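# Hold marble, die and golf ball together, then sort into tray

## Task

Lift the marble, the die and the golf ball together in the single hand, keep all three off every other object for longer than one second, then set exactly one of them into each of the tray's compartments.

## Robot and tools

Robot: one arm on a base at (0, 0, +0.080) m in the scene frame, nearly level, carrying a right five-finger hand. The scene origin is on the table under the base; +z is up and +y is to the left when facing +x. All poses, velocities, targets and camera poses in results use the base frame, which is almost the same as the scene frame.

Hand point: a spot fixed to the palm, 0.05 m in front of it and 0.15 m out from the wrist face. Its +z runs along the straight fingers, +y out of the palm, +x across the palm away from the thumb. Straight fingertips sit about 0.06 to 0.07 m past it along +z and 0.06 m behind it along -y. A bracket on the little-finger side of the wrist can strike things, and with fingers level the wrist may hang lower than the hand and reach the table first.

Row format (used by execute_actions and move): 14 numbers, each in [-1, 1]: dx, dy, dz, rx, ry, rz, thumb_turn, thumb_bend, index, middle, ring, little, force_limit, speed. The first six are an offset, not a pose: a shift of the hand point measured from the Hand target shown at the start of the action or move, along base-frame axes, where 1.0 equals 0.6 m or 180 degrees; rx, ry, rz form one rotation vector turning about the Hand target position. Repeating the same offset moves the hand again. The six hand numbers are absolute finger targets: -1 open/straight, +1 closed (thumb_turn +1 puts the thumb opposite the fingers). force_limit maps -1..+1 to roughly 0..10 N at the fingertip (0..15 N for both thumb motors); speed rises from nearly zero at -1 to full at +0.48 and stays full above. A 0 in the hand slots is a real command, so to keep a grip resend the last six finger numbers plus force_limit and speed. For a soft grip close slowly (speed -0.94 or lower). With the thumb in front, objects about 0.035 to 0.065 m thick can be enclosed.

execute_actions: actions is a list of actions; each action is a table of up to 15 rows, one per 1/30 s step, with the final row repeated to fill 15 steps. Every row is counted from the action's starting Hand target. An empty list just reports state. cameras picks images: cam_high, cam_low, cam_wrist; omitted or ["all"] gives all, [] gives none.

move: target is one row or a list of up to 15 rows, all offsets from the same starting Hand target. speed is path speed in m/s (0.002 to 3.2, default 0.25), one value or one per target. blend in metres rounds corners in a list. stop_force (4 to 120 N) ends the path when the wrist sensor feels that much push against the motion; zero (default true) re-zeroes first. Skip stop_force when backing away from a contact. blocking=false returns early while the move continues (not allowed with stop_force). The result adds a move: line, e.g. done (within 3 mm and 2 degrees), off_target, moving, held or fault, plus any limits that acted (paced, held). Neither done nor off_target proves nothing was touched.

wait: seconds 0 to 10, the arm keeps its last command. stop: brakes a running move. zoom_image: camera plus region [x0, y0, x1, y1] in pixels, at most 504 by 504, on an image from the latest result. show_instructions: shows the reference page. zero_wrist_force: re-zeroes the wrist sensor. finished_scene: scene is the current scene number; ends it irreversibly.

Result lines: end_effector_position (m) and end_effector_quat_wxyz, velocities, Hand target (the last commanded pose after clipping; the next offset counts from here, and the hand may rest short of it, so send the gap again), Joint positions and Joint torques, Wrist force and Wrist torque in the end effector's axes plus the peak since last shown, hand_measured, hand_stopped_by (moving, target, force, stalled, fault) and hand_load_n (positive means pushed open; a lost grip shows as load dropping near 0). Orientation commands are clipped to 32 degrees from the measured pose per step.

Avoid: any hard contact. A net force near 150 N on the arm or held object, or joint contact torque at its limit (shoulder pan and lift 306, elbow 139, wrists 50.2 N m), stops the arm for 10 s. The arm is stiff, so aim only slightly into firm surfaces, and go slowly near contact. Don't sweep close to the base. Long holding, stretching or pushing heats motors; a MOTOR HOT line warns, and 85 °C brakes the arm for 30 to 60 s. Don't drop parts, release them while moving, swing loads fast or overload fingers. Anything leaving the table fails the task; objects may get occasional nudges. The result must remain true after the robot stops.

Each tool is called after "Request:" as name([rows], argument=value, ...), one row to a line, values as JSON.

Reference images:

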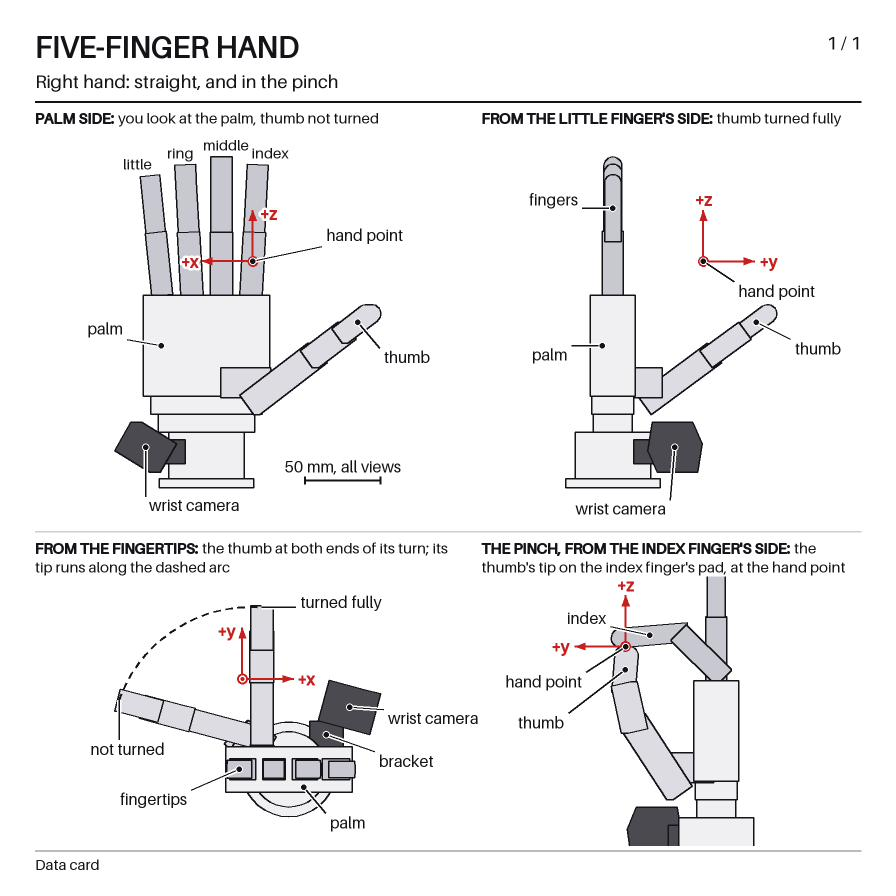

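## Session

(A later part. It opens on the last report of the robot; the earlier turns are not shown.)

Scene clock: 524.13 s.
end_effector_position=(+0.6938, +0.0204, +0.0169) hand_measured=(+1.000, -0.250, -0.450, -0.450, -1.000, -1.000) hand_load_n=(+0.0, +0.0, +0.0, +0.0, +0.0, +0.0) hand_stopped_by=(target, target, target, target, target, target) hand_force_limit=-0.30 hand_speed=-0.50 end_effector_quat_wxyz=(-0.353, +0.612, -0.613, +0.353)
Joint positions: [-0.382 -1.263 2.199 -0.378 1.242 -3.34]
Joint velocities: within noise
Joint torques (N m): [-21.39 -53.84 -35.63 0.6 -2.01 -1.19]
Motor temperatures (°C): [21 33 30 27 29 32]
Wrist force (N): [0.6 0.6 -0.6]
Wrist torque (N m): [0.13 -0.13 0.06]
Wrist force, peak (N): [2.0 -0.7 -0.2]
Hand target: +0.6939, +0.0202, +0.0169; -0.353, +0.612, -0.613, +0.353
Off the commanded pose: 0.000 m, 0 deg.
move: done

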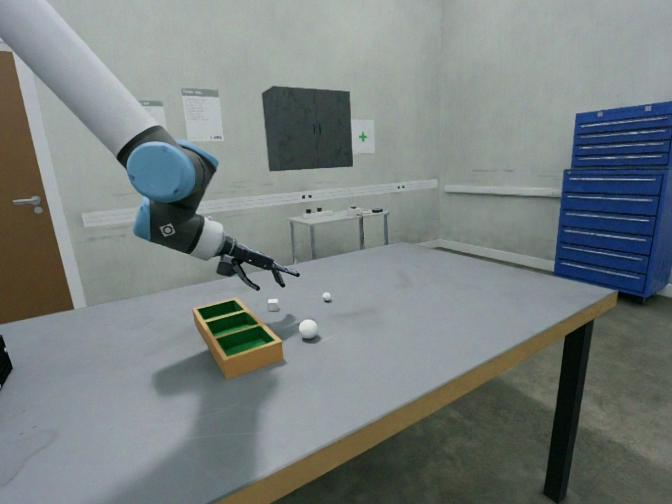

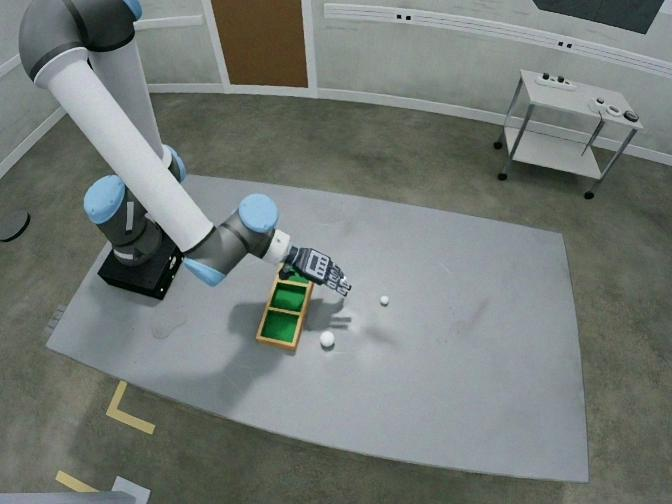

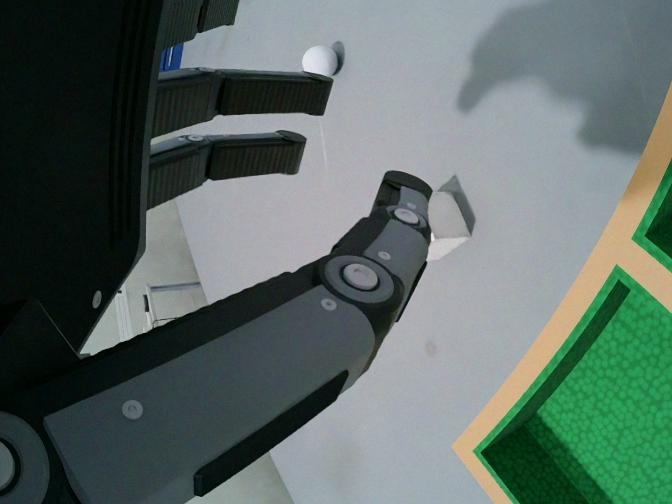

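Request:
move(target=[-0.017,0.0493,0.03,0,0,0.244,1,-0.25,-0.45,-0.45,-1,-1,-0.3,-0.5], speed=0.2)

Request:
zoom_image(camera="cam_wrist", region=[280, 100, 520, 280])

Request:
zoom_image(camera="cam_high", region=[220, 240, 340, 330])

Scene clock: 547.80 s.
end_effector_position=(+0.6837, +0.0497, +0.0349) hand_measured=(+1.000, -0.250, -0.450, -0.450, -1.000, -1.000) hand_load_n=(+0.0, +0.0, +0.0, +0.0, +0.0, +0.0) hand_stopped_by=(target, target, target, target, target, target) hand_force_limit=-0.30 hand_speed=-0.50 end_effector_quat_wxyz=(-0.460, +0.797, -0.339, +0.196)
Joint positions: [-0.507 -1.075 1.966 0.211 0.597 -4.163]
Joint velocities: within noise
Joint torques (N m): [11.47 -79.97 -16.55 5.02 -1.5 -0.93]
Motor temperatures (°C): [21 33 30 27 29 31]
Wrist force (N): [-0.7 -0.6 -0.2]
Wrist torque (N m): [-0.08 0.08 -0.09]
Wrist force, peak (N): [1.1 -0.8 0.2]
Hand target: +0.6837, +0.0498, +0.0349; -0.460, +0.797, -0.339, +0.196
Off the commanded pose: 0.000 m, 0 deg.
move: done

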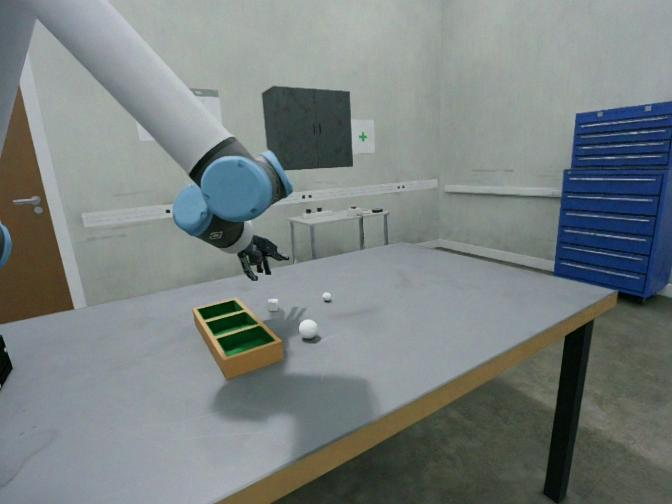

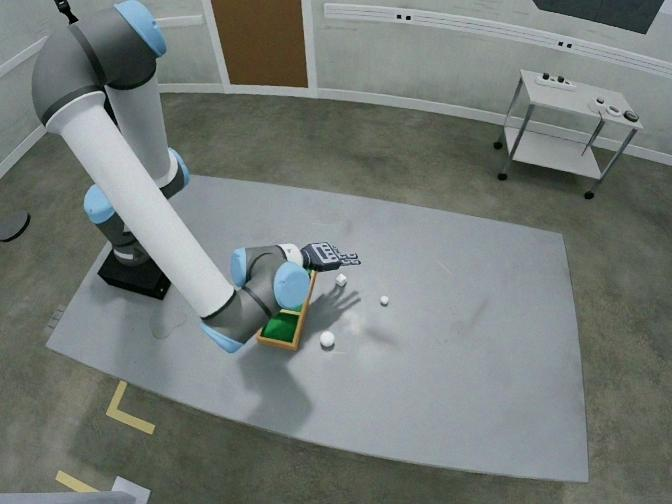

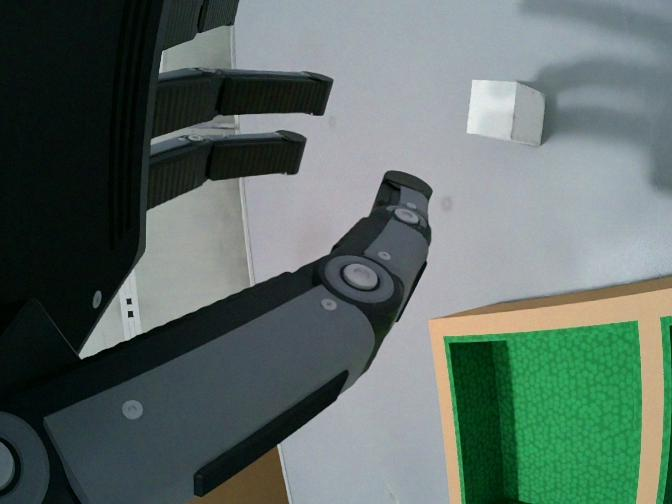

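Scaled by 2.100 from the camera's 672x504 image, which has a finer 960x720 frame.

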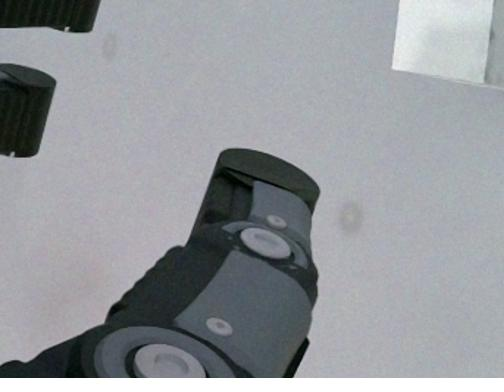

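Scaled by 4.200 from the camera's 672x504 image, which has a finer 960x720 frame.

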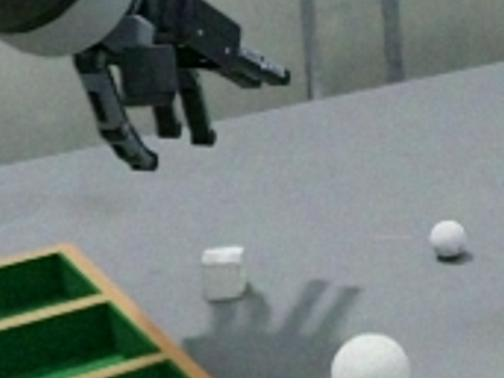

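Request:
move(target=[0.0343,-0.0118,-0.03,0,0,0.0556,1,-0.25,-0.45,-0.45,-1,-1,-0.3,-0.5], speed=0.1)

Request:
zoom_image(camera="cam_high", region=[220, 240, 340, 330])

Scene clock: 560.27 s.
end_effector_position=(+0.7043, +0.0428, +0.0169) hand_measured=(+1.000, -0.250, -0.450, -0.450, -1.000, -1.000) hand_load_n=(+0.0, +0.0, +0.0, +0.0, +0.0, +0.0) hand_stopped_by=(target, target, target, target, target, target) hand_force_limit=-0.30 hand_speed=-0.50 end_effector_quat_wxyz=(-0.475, +0.824, -0.268, +0.155)
Joint positions: [-0.504 -0.939 1.836 0.46 0.538 -4.465]
Joint velocities: within noise
Joint torques (N m): [6.31 -86.47 -15.7 3.75 0.27 -0.26]
Motor temperatures (°C): [21 33 30 27 29 31]
Wrist force (N): [0.3 -0.8 -0.5]
Wrist torque (N m): [-0.12 -0.06 -0.04]
Wrist force, peak (N): [0.6 -1.1 0.0]
Hand target: +0.7043, +0.0427, +0.0169; -0.475, +0.824, -0.268, +0.155
Off the commanded pose: 0.000 m, 0 deg.
move: done

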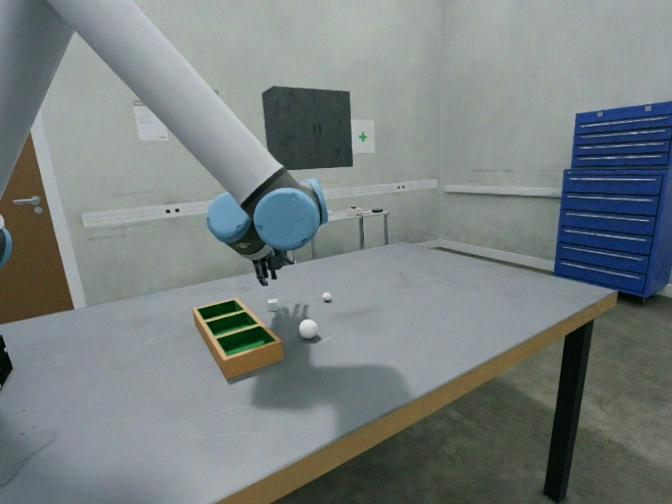

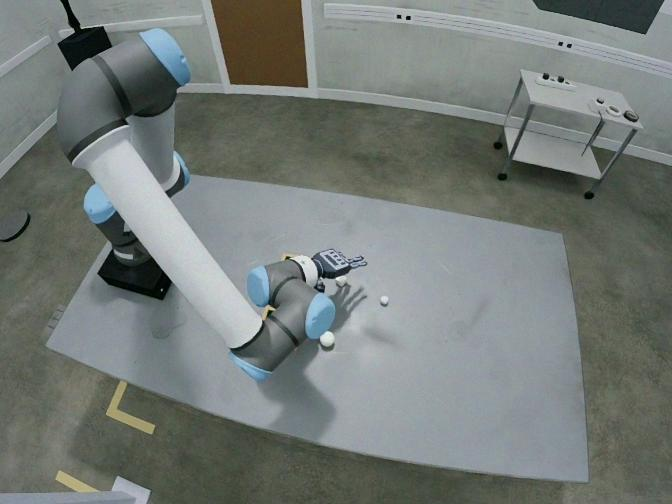

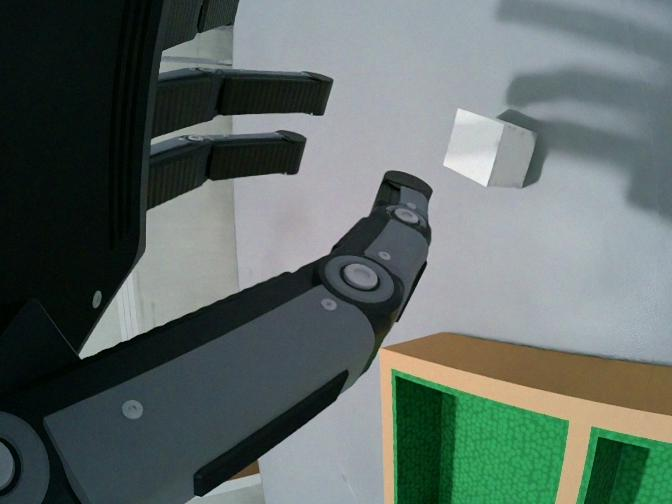

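Scaled by 4.200 from the camera's 672x504 image, which has a finer 960x720 frame.

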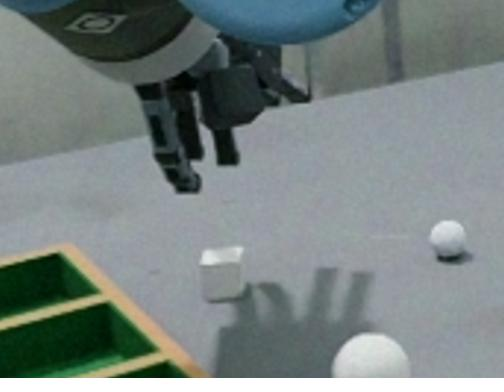

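Request:
move(target=[0.0122,-0.0088,-0.07,0,0,0.022,1,-0.25,-0.45,-0.45,-1,-1,-0.3,-0.5], speed=0.1)

Request:
zoom_image(camera="cam_high", region=[240, 260, 320, 320])

Request:
zoom_image(camera="cam_low", region=[290, 230, 390, 305])

Scene clock: 566.87 s.
end_effector_position=(+0.7116, +0.0374, -0.0250) hand_measured=(+1.000, -0.250, -0.450, -0.450, -1.000, -1.000) hand_load_n=(+0.0, +0.0, +0.0, +0.0, +0.0, +0.0) hand_stopped_by=(target, target, target, target, target, target) hand_force_limit=-0.30 hand_speed=-0.50 end_effector_quat_wxyz=(-0.480, +0.832, -0.240, +0.138)
Joint positions: [-0.504 -0.839 1.785 0.527 0.528 -4.6]
Joint velocities: within noise
Joint torques (N m): [-0.32 -79.57 -12.42 1.79 -0.61 0.45]
Motor temperatures (°C): [21 33 30 27 29 31]
Wrist force (N): [0.3 -0.4 -0.3]
Wrist torque (N m): [-0.09 -0.08 0.02]
Wrist force, peak (N): [0.0 -1.8 -0.7]
Hand target: +0.7116, +0.0374, -0.0251; -0.480, +0.832, -0.240, +0.138
Off the commanded pose: 0.000 m, 0 deg.
move: done

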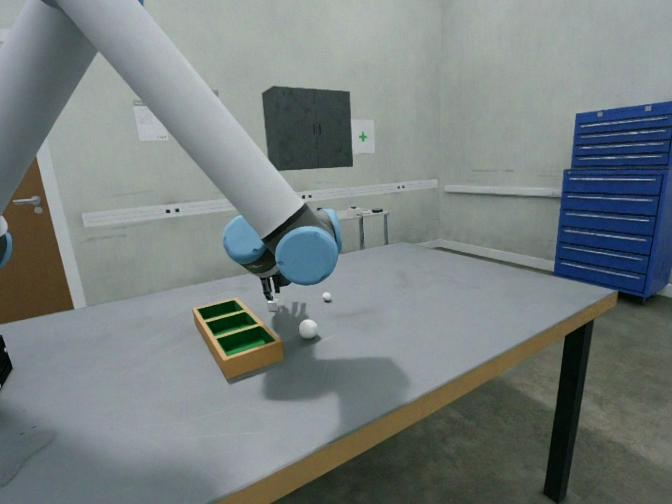

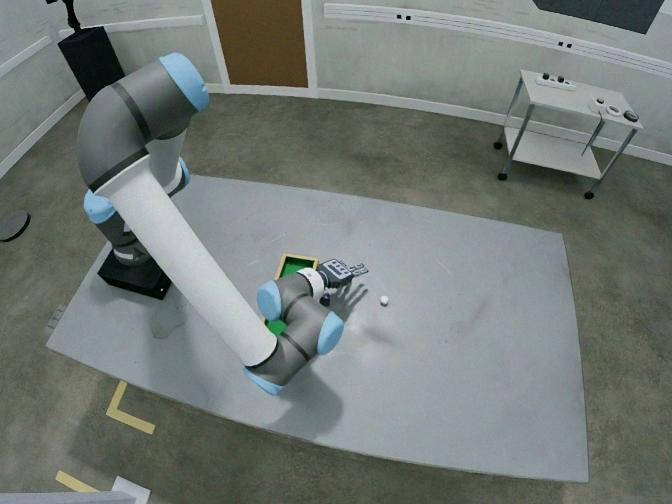

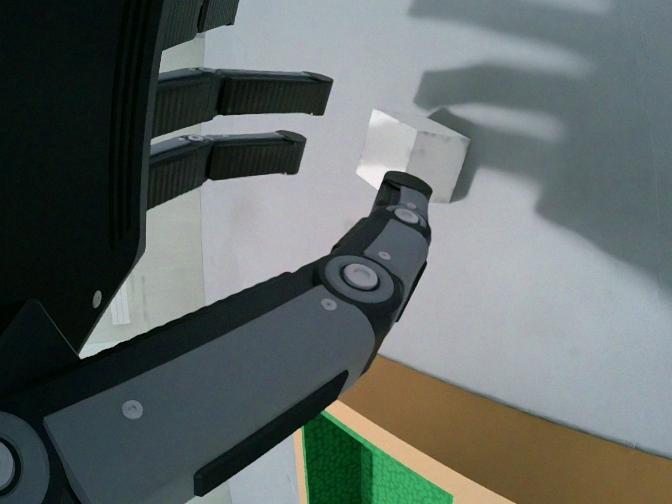

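Scaled by 6.300 from the camera's 672x504 image, which has a finer 960x720 frame.

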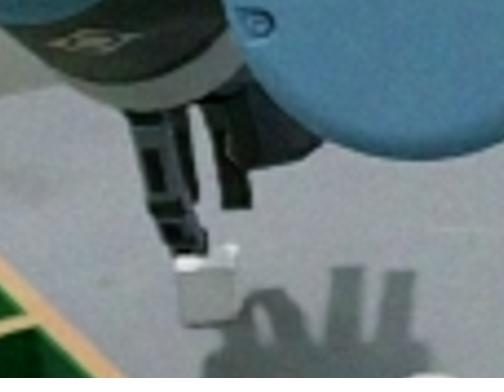

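Scaled by 5.040 from the camera's 672x504 image, which has a finer 960x720 frame.

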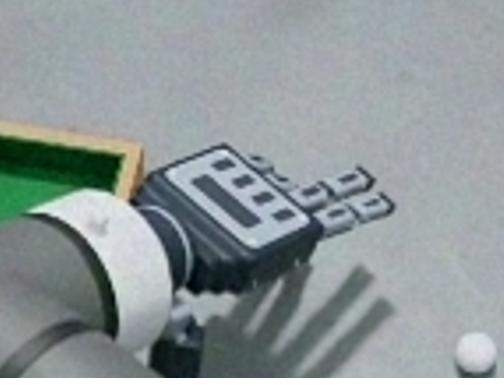

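Request:
move(target=[0.008,0.0048,-0.0417,0,0,0,1,-0.25,-0.45,-0.45,-1,-1,-0.3,-0.5], speed=0.05, stop_force=6)

Request:
zoom_image(camera="cam_high", region=[240, 260, 320, 320])

Request:
zoom_image(camera="cam_wrist", region=[250, 60, 490, 240])

Scene clock: 579.90 s.
end_effector_position=(+0.7164, +0.0403, -0.0501) hand_measured=(+1.000, -0.250, -0.450, -0.450, -1.000, -1.000) hand_load_n=(+0.0, +0.0, +0.0, +0.0, +0.0, +0.0) hand_stopped_by=(target, target, target, target, target, target) hand_force_limit=-0.30 hand_speed=-0.50 end_effector_quat_wxyz=(-0.480, +0.832, -0.240, +0.138)
Joint positions: [-0.497 -0.803 1.775 0.488 0.528 -4.585]
Joint velocities: within noise
Joint torques (N m): [-20.78 -97.42 -13.37 6.46 -1.8 -0.78]
Motor temperatures (°C): [21 33 30 27 29 31]
Wrist force (N): [0.8 -0.6 0.0]
Wrist torque (N m): [-0.13 -0.15 0.05]
Wrist force, peak (N): [1.0 -1.2 0.0]
Hand target: +0.7164, +0.0403, -0.0501; -0.480, +0.832, -0.240, +0.138
Off the commanded pose: 0.000 m, 0 deg.
move: done

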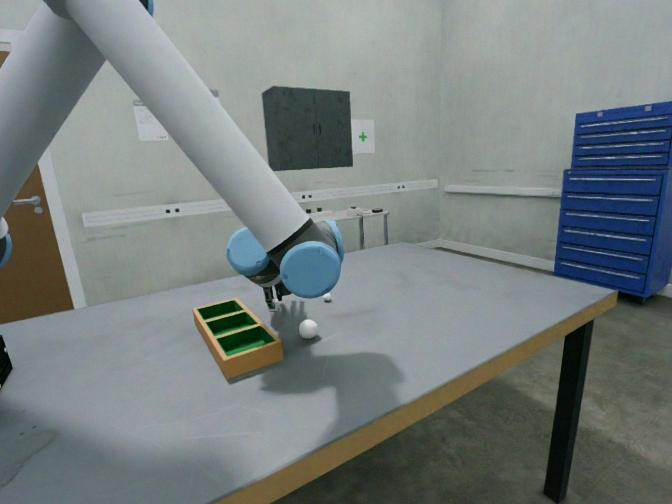

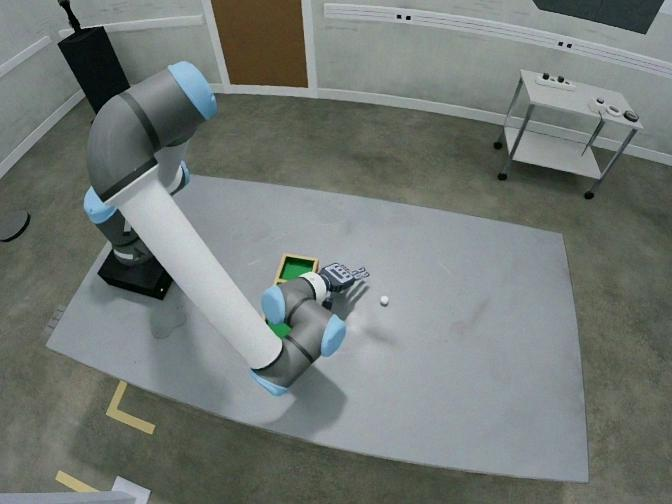

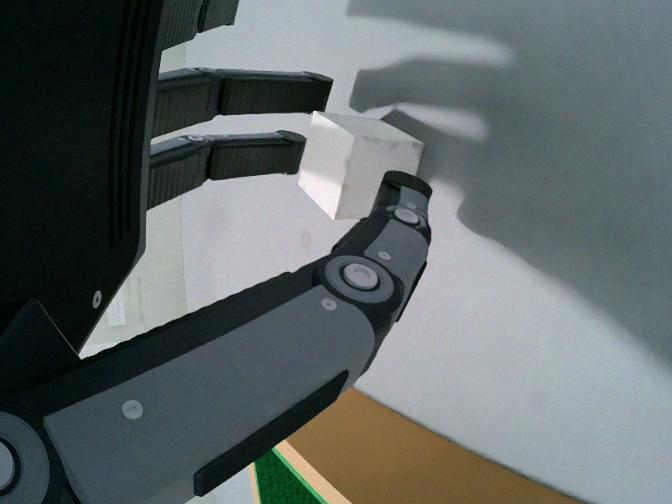

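Scaled by 6.300 from the camera's 672x504 image, which has a finer 960x720 frame.

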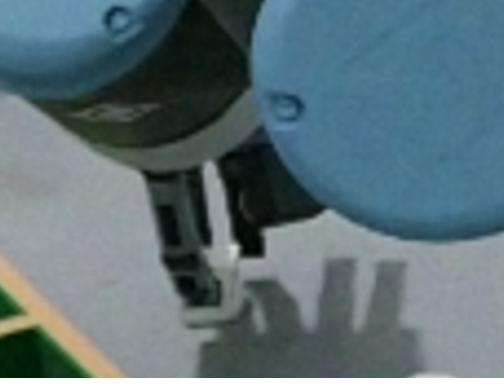

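Scaled by 2.100 from the camera's 672x504 image, which has a finer 960x720 frame.

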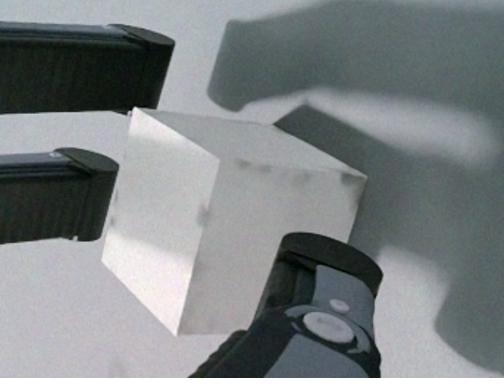

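Request:
move(target=[0,0,0,0,0,0,1,-0.25,0.05,0.05,-1,-1,-0.6,-0.85])

Request:
zoom_image(camera="cam_wrist", region=[250, 60, 490, 240])

Scene clock: 585.70 s.
end_effector_position=(+0.7164, +0.0403, -0.0501) hand_measured=(+1.000, -0.250, -0.064, -0.076, -1.000, -1.000) hand_load_n=(-2.5, +3.0, +5.0, +2.0, +0.0, +0.0) hand_stopped_by=(target, target, force, force, target, target) hand_force_limit=-0.60 hand_speed=-0.85 end_effector_quat_wxyz=(-0.480, +0.832, -0.240, +0.138)
Joint positions: [-0.497 -0.803 1.775 0.488 0.528 -4.585]
Joint velocities: within noise
Joint torques (N m): [-21.52 -95.8 -24.48 4.19 -2.37 -0.92]
Motor temperatures (°C): [21 33 30 27 29 31]
Wrist force (N): [0.1 -1.7 -0.4]
Wrist torque (N m): [-0.12 -0.14 0.05]
Wrist force, peak (N): [0.0 -2.3 -0.3]
Hand target: +0.7164, +0.0403, -0.0501; -0.480, +0.832, -0.240, +0.138
Off the commanded pose: 0.000 m, 0 deg.
move: done

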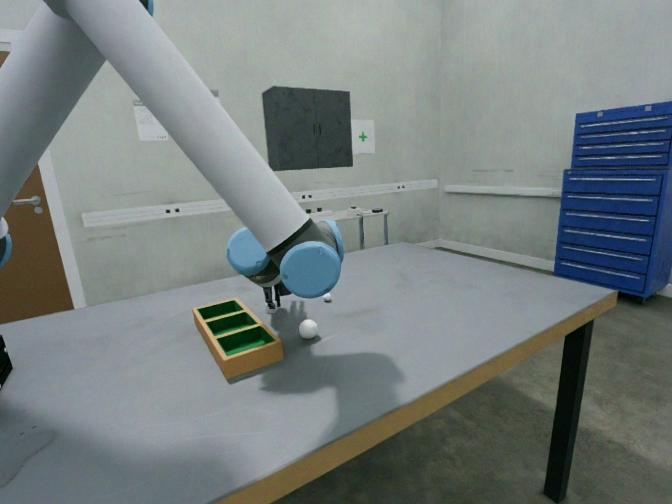

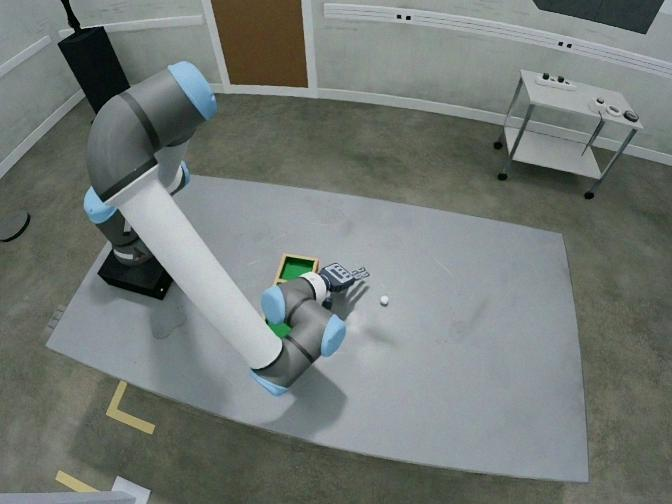

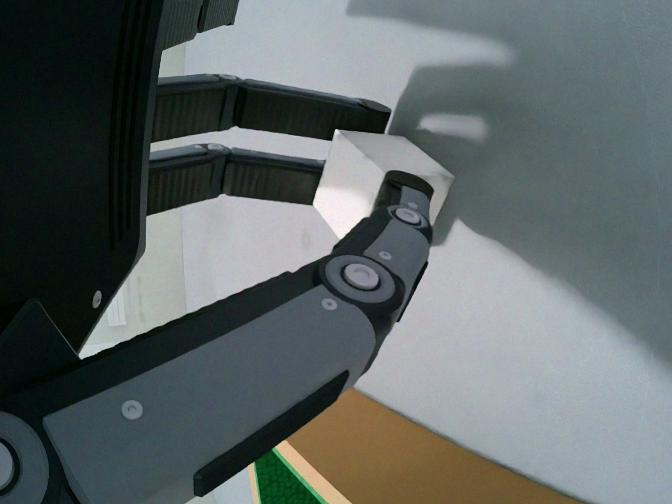

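Scaled by 2.100 from the camera's 672x504 image, which has a finer 960x720 frame.

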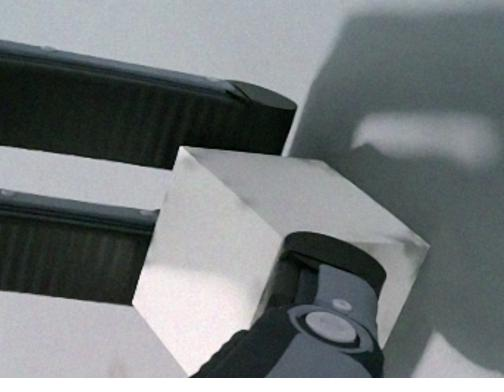

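Request:
move([
  [0,0,0,0,0,0,1,-0.18,0.12,0.12,-1,-1,-0.3,-0.92],
  [0,0,0.06,0,0,0,1,-0.18,0.12,0.12,-1,-1,-0.3,-0.92],
], speed=0.05)

Request:
zoom_image(camera="cam_wrist", region=[250, 60, 490, 240])

Scene clock: 589.83 s.
end_effector_position=(+0.7163, +0.0403, -0.0139) hand_measured=(+1.000, -0.246, -0.064, -0.070, -1.000, -1.000) hand_load_n=(-2.0, +6.0, +4.5, +4.5, +0.0, +0.0) hand_stopped_by=(target, force, force, force, target, target) hand_force_limit=-0.30 hand_speed=-0.92 end_effector_quat_wxyz=(-0.480, +0.832, -0.240, +0.138)
Joint positions: [-0.497 -0.852 1.777 0.535 0.528 -4.585]
Joint velocities: within noise
Joint torques (N m): [-14.24 -62.69 -20.18 1.7 -2.27 -0.21]
Motor temperatures (°C): [21 33 30 27 29 31]
Wrist force (N): [0.5 -0.1 0.4]
Wrist torque (N m): [-0.08 -0.13 0.02]
Wrist force, peak (N): [-0.2 -2.9 -0.4]
Hand target: +0.7164, +0.0403, -0.0141; -0.480, +0.832, -0.240, +0.138
Off the commanded pose: 0.000 m, 0 deg.
move: done

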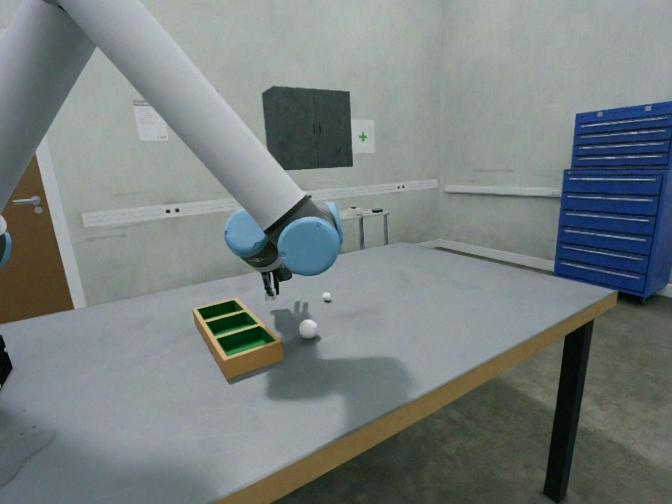

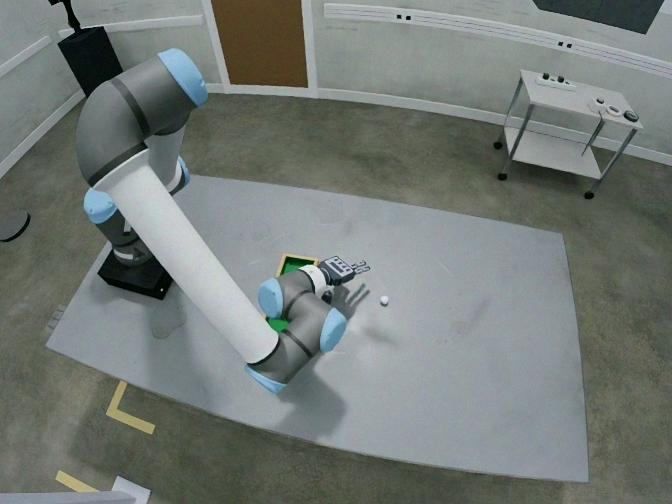

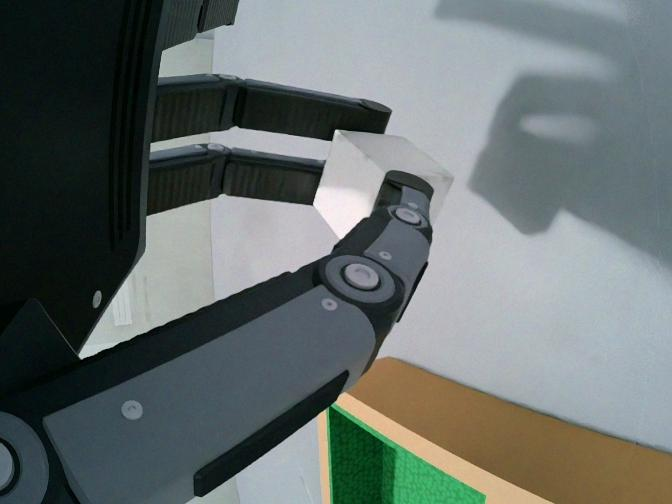

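Scaled by 2.100 from the camera's 672x504 image, which has a finer 960x720 frame.

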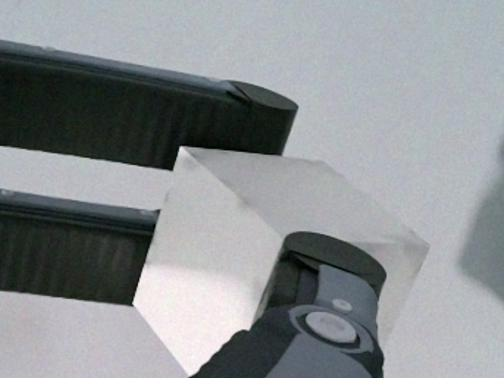

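Request:
move([
  [0,0,0.15,0,0,0,1,-0.18,0.12,0.12,-1,-1,-0.3,-0.92],
  [0,0.2,0.2,0,0,0,1,-0.18,0.12,0.12,-1,-1,-0.3,-0.92],
], speed=0.1, cameras=["cam_wrist"])

Request:
move(target=[0,0,0,0,0,0,1,-0.18,0.12,0.12,-0.07,0.6,-0.3,-0.5], speed=0.1)

Scene clock: 601.43 s.
end_effector_position=(+0.7164, +0.1604, +0.1060) hand_measured=(+1.000, -0.246, -0.064, -0.070, -1.000, -1.000) hand_load_n=(-2.0, +6.0, +4.5, +4.5, +0.0, +0.0) hand_stopped_by=(target, force, force, force, target, target) hand_force_limit=-0.30 hand_speed=-0.92 end_effector_quat_wxyz=(-0.480, +0.833, -0.240, +0.138)
Joint positions: [-0.319 -1.068 1.795 0.451 0.573 -4.254]
Joint velocities: within noise
Joint torques (N m): [-15.44 -52.77 -25.39 5.97 -3.44 0.65]
Motor temperatures (°C): [21 33 30 27 29 31]
Wrist force (N): [0.1 -0.3 0.0]
Wrist torque (N m): [-0.08 -0.05 -0.03]
Wrist force, peak (N): [0.7 1.1 1.0]
Hand target: +0.7164, +0.1603, +0.1059; -0.480, +0.832, -0.240, +0.138
Off the commanded pose: 0.000 m, 0 deg.
move: done
Images, in order (width x height): cam_wrist 672x504.

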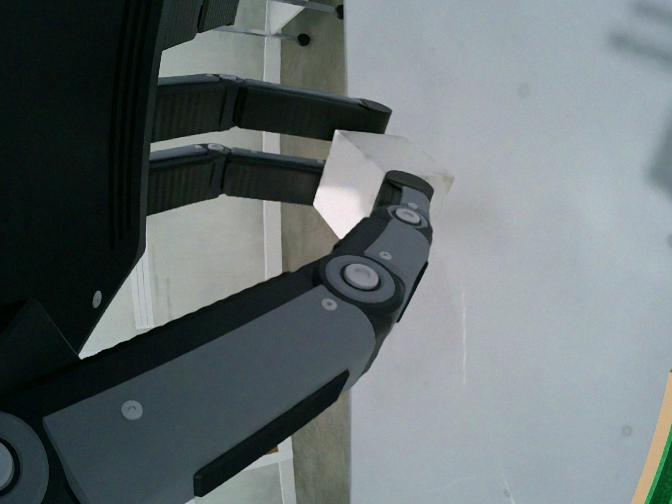

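Scene clock: 602.87 s.
end_effector_position=(+0.7164, +0.1603, +0.1059) hand_measured=(+1.000, -0.246, -0.064, -0.070, -0.070, +0.600) hand_load_n=(-2.5, +5.5, +4.5, +5.0, +0.0, +0.0) hand_stopped_by=(target, force, force, force, target, target) hand_force_limit=-0.30 hand_speed=-0.50 end_effector_quat_wxyz=(-0.480, +0.832, -0.240, +0.138)
Joint positions: [-0.319 -1.068 1.795 0.451 0.573 -4.254]
Joint velocities: within noise
Joint torques (N m): [-22.29 -53.38 -38.49 5.61 -2.63 1.47]
Motor temperatures (°C): [21 33 30 27 29 31]
Wrist force (N): [0.0 -0.1 0.2]
Wrist torque (N m): [-0.03 -0.04 -0.03]
Wrist force, peak (N): [0.5 -0.1 -0.6]
Hand target: +0.7164, +0.1603, +0.1059; -0.480, +0.832, -0.240, +0.138
Off the commanded pose: 0.000 m, 0 deg.
move: done

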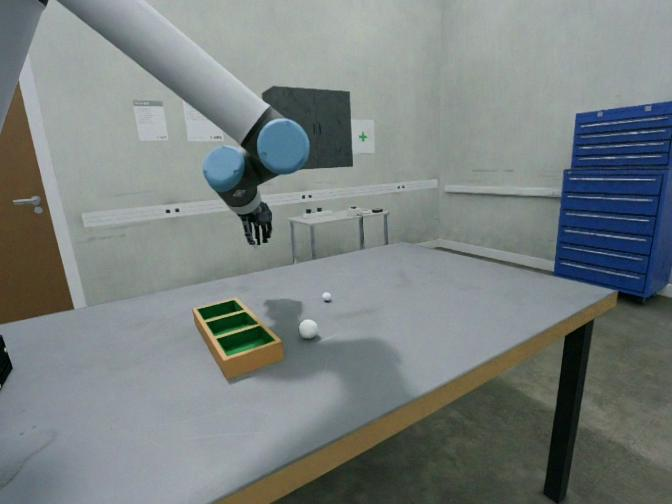

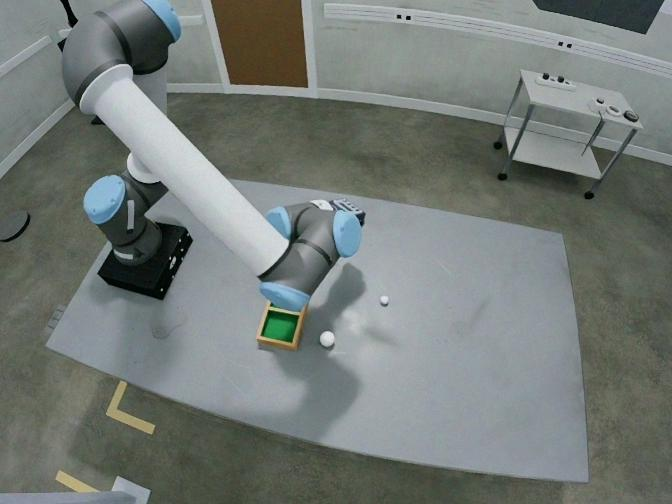

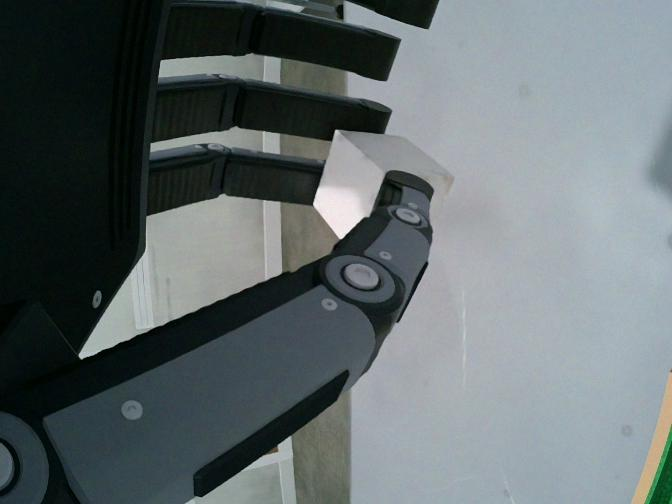

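Request:
move([
  [0,0,0.04,0.172,0.275,-0.1875,1,-0.18,0.12,0.12,-0.07,0.6,-0.3,-0.5],
  [0,0,0.04,0.344,0.55,-0.375,1,-0.18,0.12,0.12,-0.07,0.6,-0.3,-0.5],
], speed=0.25)

Scene clock: 610.60 s.
end_effector_position=(+0.7163, +0.1603, +0.1299) hand_measured=(+1.000, -0.246, -0.064, -0.070, -0.070, +0.600) hand_load_n=(-2.5, +5.5, +4.5, +5.0, +0.0, +0.0) hand_stopped_by=(target, force, force, force, target, target) hand_force_limit=-0.30 hand_speed=-0.50 end_effector_quat_wxyz=(+0.311, -0.099, +0.861, +0.391)
Joint positions: [-0.419 -0.979 1.895 0.422 0.541 -2.086]
Joint velocities: within noise
Joint torques (N m): [2.93 -65.65 -32.3 6.91 -0.24 1.57]
Motor temperatures (°C): [21 33 30 27 29 31]
Wrist force (N): [0.3 1.7 -0.2]
Wrist torque (N m): [0.41 0.05 -0.05]
Wrist force, peak (N): [-0.1 2.3 -0.2]
Hand target: +0.7164, +0.1603, +0.1299; +0.311, -0.099, +0.861, +0.391
Off the commanded pose: 0.000 m, 0 deg.
move: done

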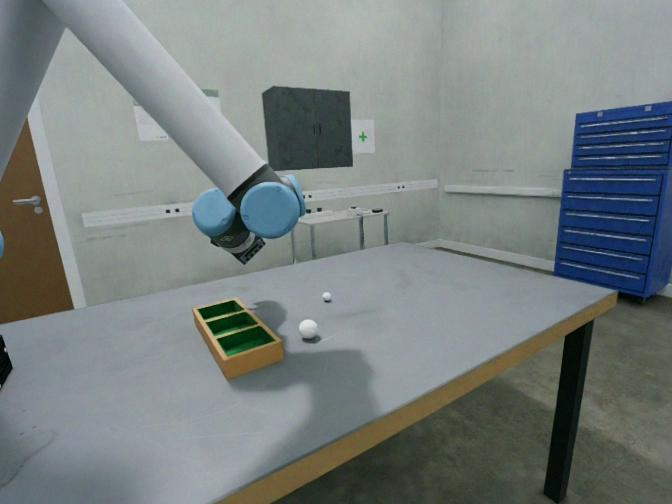

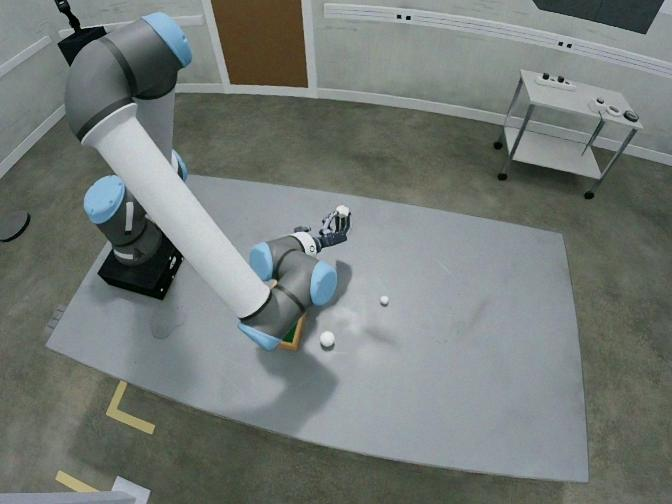

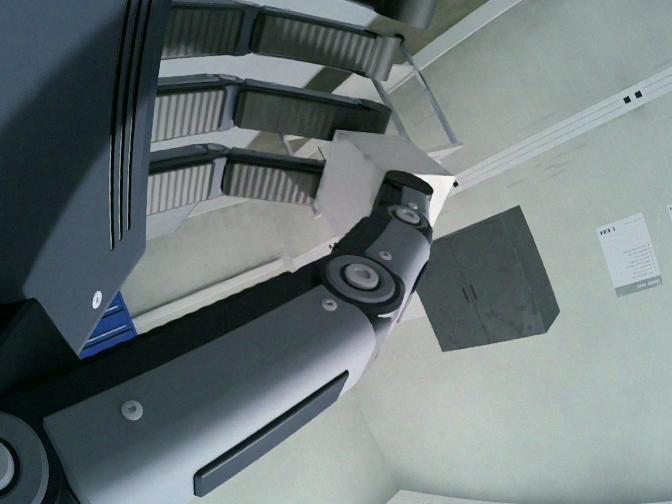

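Request:
move(target=[0,0,0,0.051,0.0815,-0.0555,1,-0.18,0.12,0.12,-0.07,0.6,-0.3,-0.5], speed=0.25, cameras=[])

Request:
move(target=[0,0,0,0,0,0,1,-0.5,0.12,0.12,-0.07,0.6,-0.3,-0.85], speed=0.25, cameras=["cam_wrist"])

Scene clock: 616.40 s.
end_effector_position=(+0.7163, +0.1604, +0.1300) hand_measured=(+1.000, -0.246, -0.064, -0.070, -0.070, +0.600) hand_load_n=(-2.5, +6.0, +4.5, +5.0, +0.0, +0.0) hand_stopped_by=(target, force, force, force, target, target) hand_force_limit=-0.30 hand_speed=-0.50 end_effector_quat_wxyz=(+0.238, +0.052, +0.865, +0.439)
Joint positions: [-0.416 -0.999 1.942 0.39 0.541 -1.732]
Joint velocities: within noise
Joint torques (N m): [13.01 -59.09 -32.75 7 0.13 1.59]
Motor temperatures (°C): [21 33 30 27 29 31]
Wrist force (N): [0.9 2.2 0.1]
Wrist torque (N m): [0.45 -0.08 -0.04]
Wrist force, peak (N): [1.1 2.7 -0.2]
Hand target: +0.7164, +0.1603, +0.1299; +0.238, +0.052, +0.865, +0.439
Off the commanded pose: 0.000 m, 0 deg.
move: done
No camera images: "cameras" was empty.

Scene clock: 617.83 s.
end_effector_position=(+0.7164, +0.1603, +0.1299) hand_measured=(+1.000, -0.500, -0.062, -0.070, -0.070, +0.600) hand_load_n=(+0.0, +0.0, +0.0, +0.0, +0.0, +0.0) hand_stopped_by=(target, target, force, force, target, target) hand_force_limit=-0.30 hand_speed=-0.85 end_effector_quat_wxyz=(+0.238, +0.052, +0.865, +0.439)
Joint positions: [-0.416 -0.999 1.942 0.39 0.541 -1.732]
Joint velocities: within noise
Joint torques (N m): [-7.45 -52.49 -28.67 5.88 -0.79 2.51]
Motor temperatures (°C): [21 33 30 27 29 31]
Wrist force (N): [0.5 2.8 -0.2]
Wrist torque (N m): [0.53 -0.03 -0.04]
Wrist force, peak (N): [0.9 3.0 0.3]
Hand target: +0.7164, +0.1603, +0.1299; +0.238, +0.052, +0.865, +0.439
Off the commanded pose: 0.000 m, 0 deg.
move: done
Images, in order (width x height): cam_wrist 672x504.

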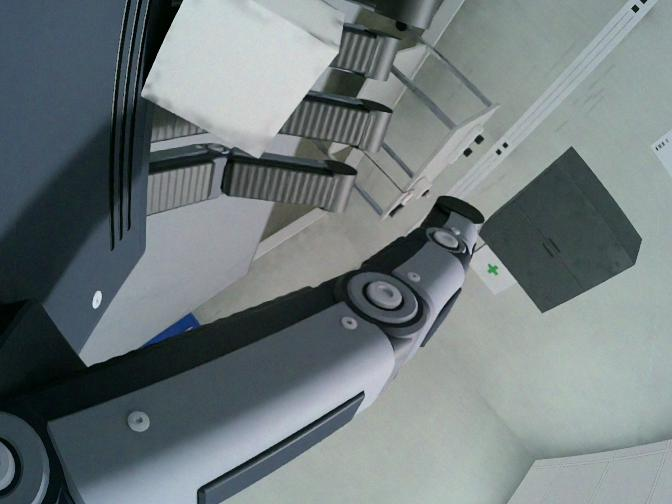

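Request:
move(target=[0,0,0,-0.064,-0.102,0.0694,1,-0.5,0.12,0.12,-0.07,0.6,-0.3,-0.85], speed=0.25, cameras=["cam_wrist"])

Scene clock: 626.00 s.
end_effector_position=(+0.7164, +0.1603, +0.1299) hand_measured=(+1.000, -0.500, -0.062, -0.070, -0.070, +0.600) hand_load_n=(+0.0, -0.5, +0.0, +0.0, +0.0, +0.0) hand_stopped_by=(target, target, force, force, target, target) hand_force_limit=-0.30 hand_speed=-0.85 end_effector_quat_wxyz=(+0.327, -0.136, +0.856, +0.377)
Joint positions: [-0.419 -0.976 1.882 0.429 0.542 -2.172]
Joint velocities: within noise
Joint torques (N m): [18.58 -71.5 -15.35 1.07 -2.63 -0.13]
Motor temperatures (°C): [21 33 30 27 29 31]
Wrist force (N): [0.1 1.4 -0.1]
Wrist torque (N m): [0.37 0.06 -0.06]
Wrist force, peak (N): [1.1 2.8 0.0]
Hand target: +0.7164, +0.1603, +0.1299; +0.328, -0.136, +0.856, +0.377
Off the commanded pose: 0.000 m, 0 deg.
move: done
Images, in order (width x height): cam_wrist 672x504.

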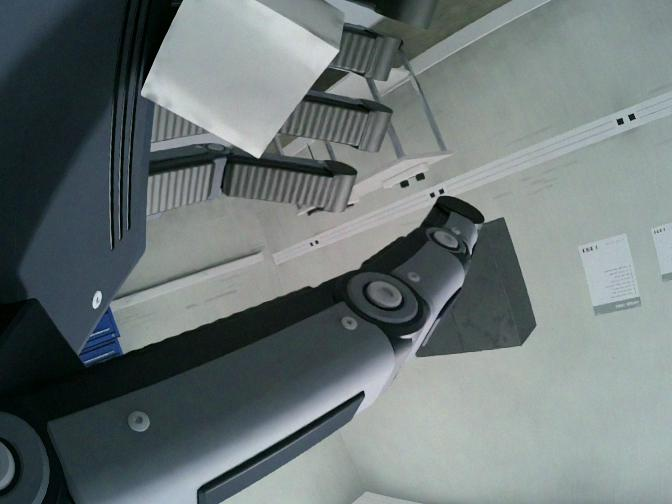

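Request:
move(target=[0,0,0,0,0,0,1,-0.5,0.12,0.12,0.4,0.6,-0.6,-0.8], speed=0.25, cameras=["cam_wrist"])

Scene clock: 629.33 s.
end_effector_position=(+0.7164, +0.1603, +0.1299) hand_measured=(+1.000, -0.500, -0.062, -0.070, +0.400, +0.600) hand_load_n=(+0.0, +0.0, +0.0, +0.0, +0.0, +0.0) hand_stopped_by=(target, target, force, force, target, target) hand_force_limit=-0.60 hand_speed=-0.80 end_effector_quat_wxyz=(+0.328, -0.136, +0.856, +0.377)
Joint positions: [-0.419 -0.976 1.883 0.429 0.542 -2.172]
Joint velocities: within noise
Joint torques (N m): [18.66 -85.21 -21.39 1.61 -3.22 0.78]
Motor temperatures (°C): [21 33 29 27 29 31]
Wrist force (N): [-0.1 2.0 0.0]
Wrist torque (N m): [0.43 0.09 -0.05]
Wrist force, peak (N): [-0.3 2.4 -0.3]
Hand target: +0.7164, +0.1603, +0.1299; +0.328, -0.136, +0.856, +0.377
Off the commanded pose: 0.000 m, 0 deg.
move: done
Images, in order (width x height): cam_wrist 672x504.

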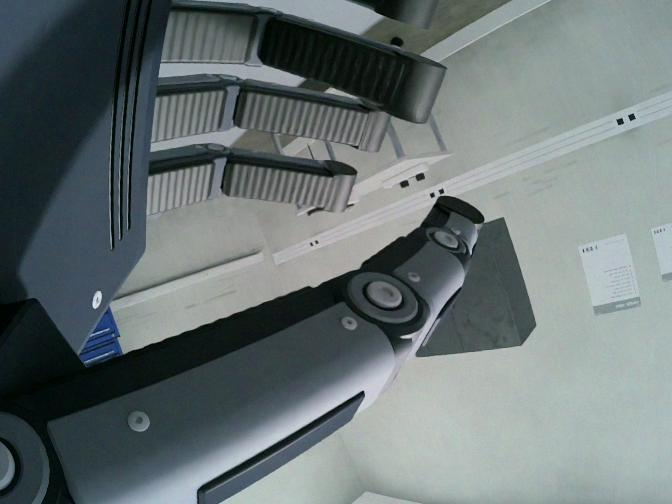

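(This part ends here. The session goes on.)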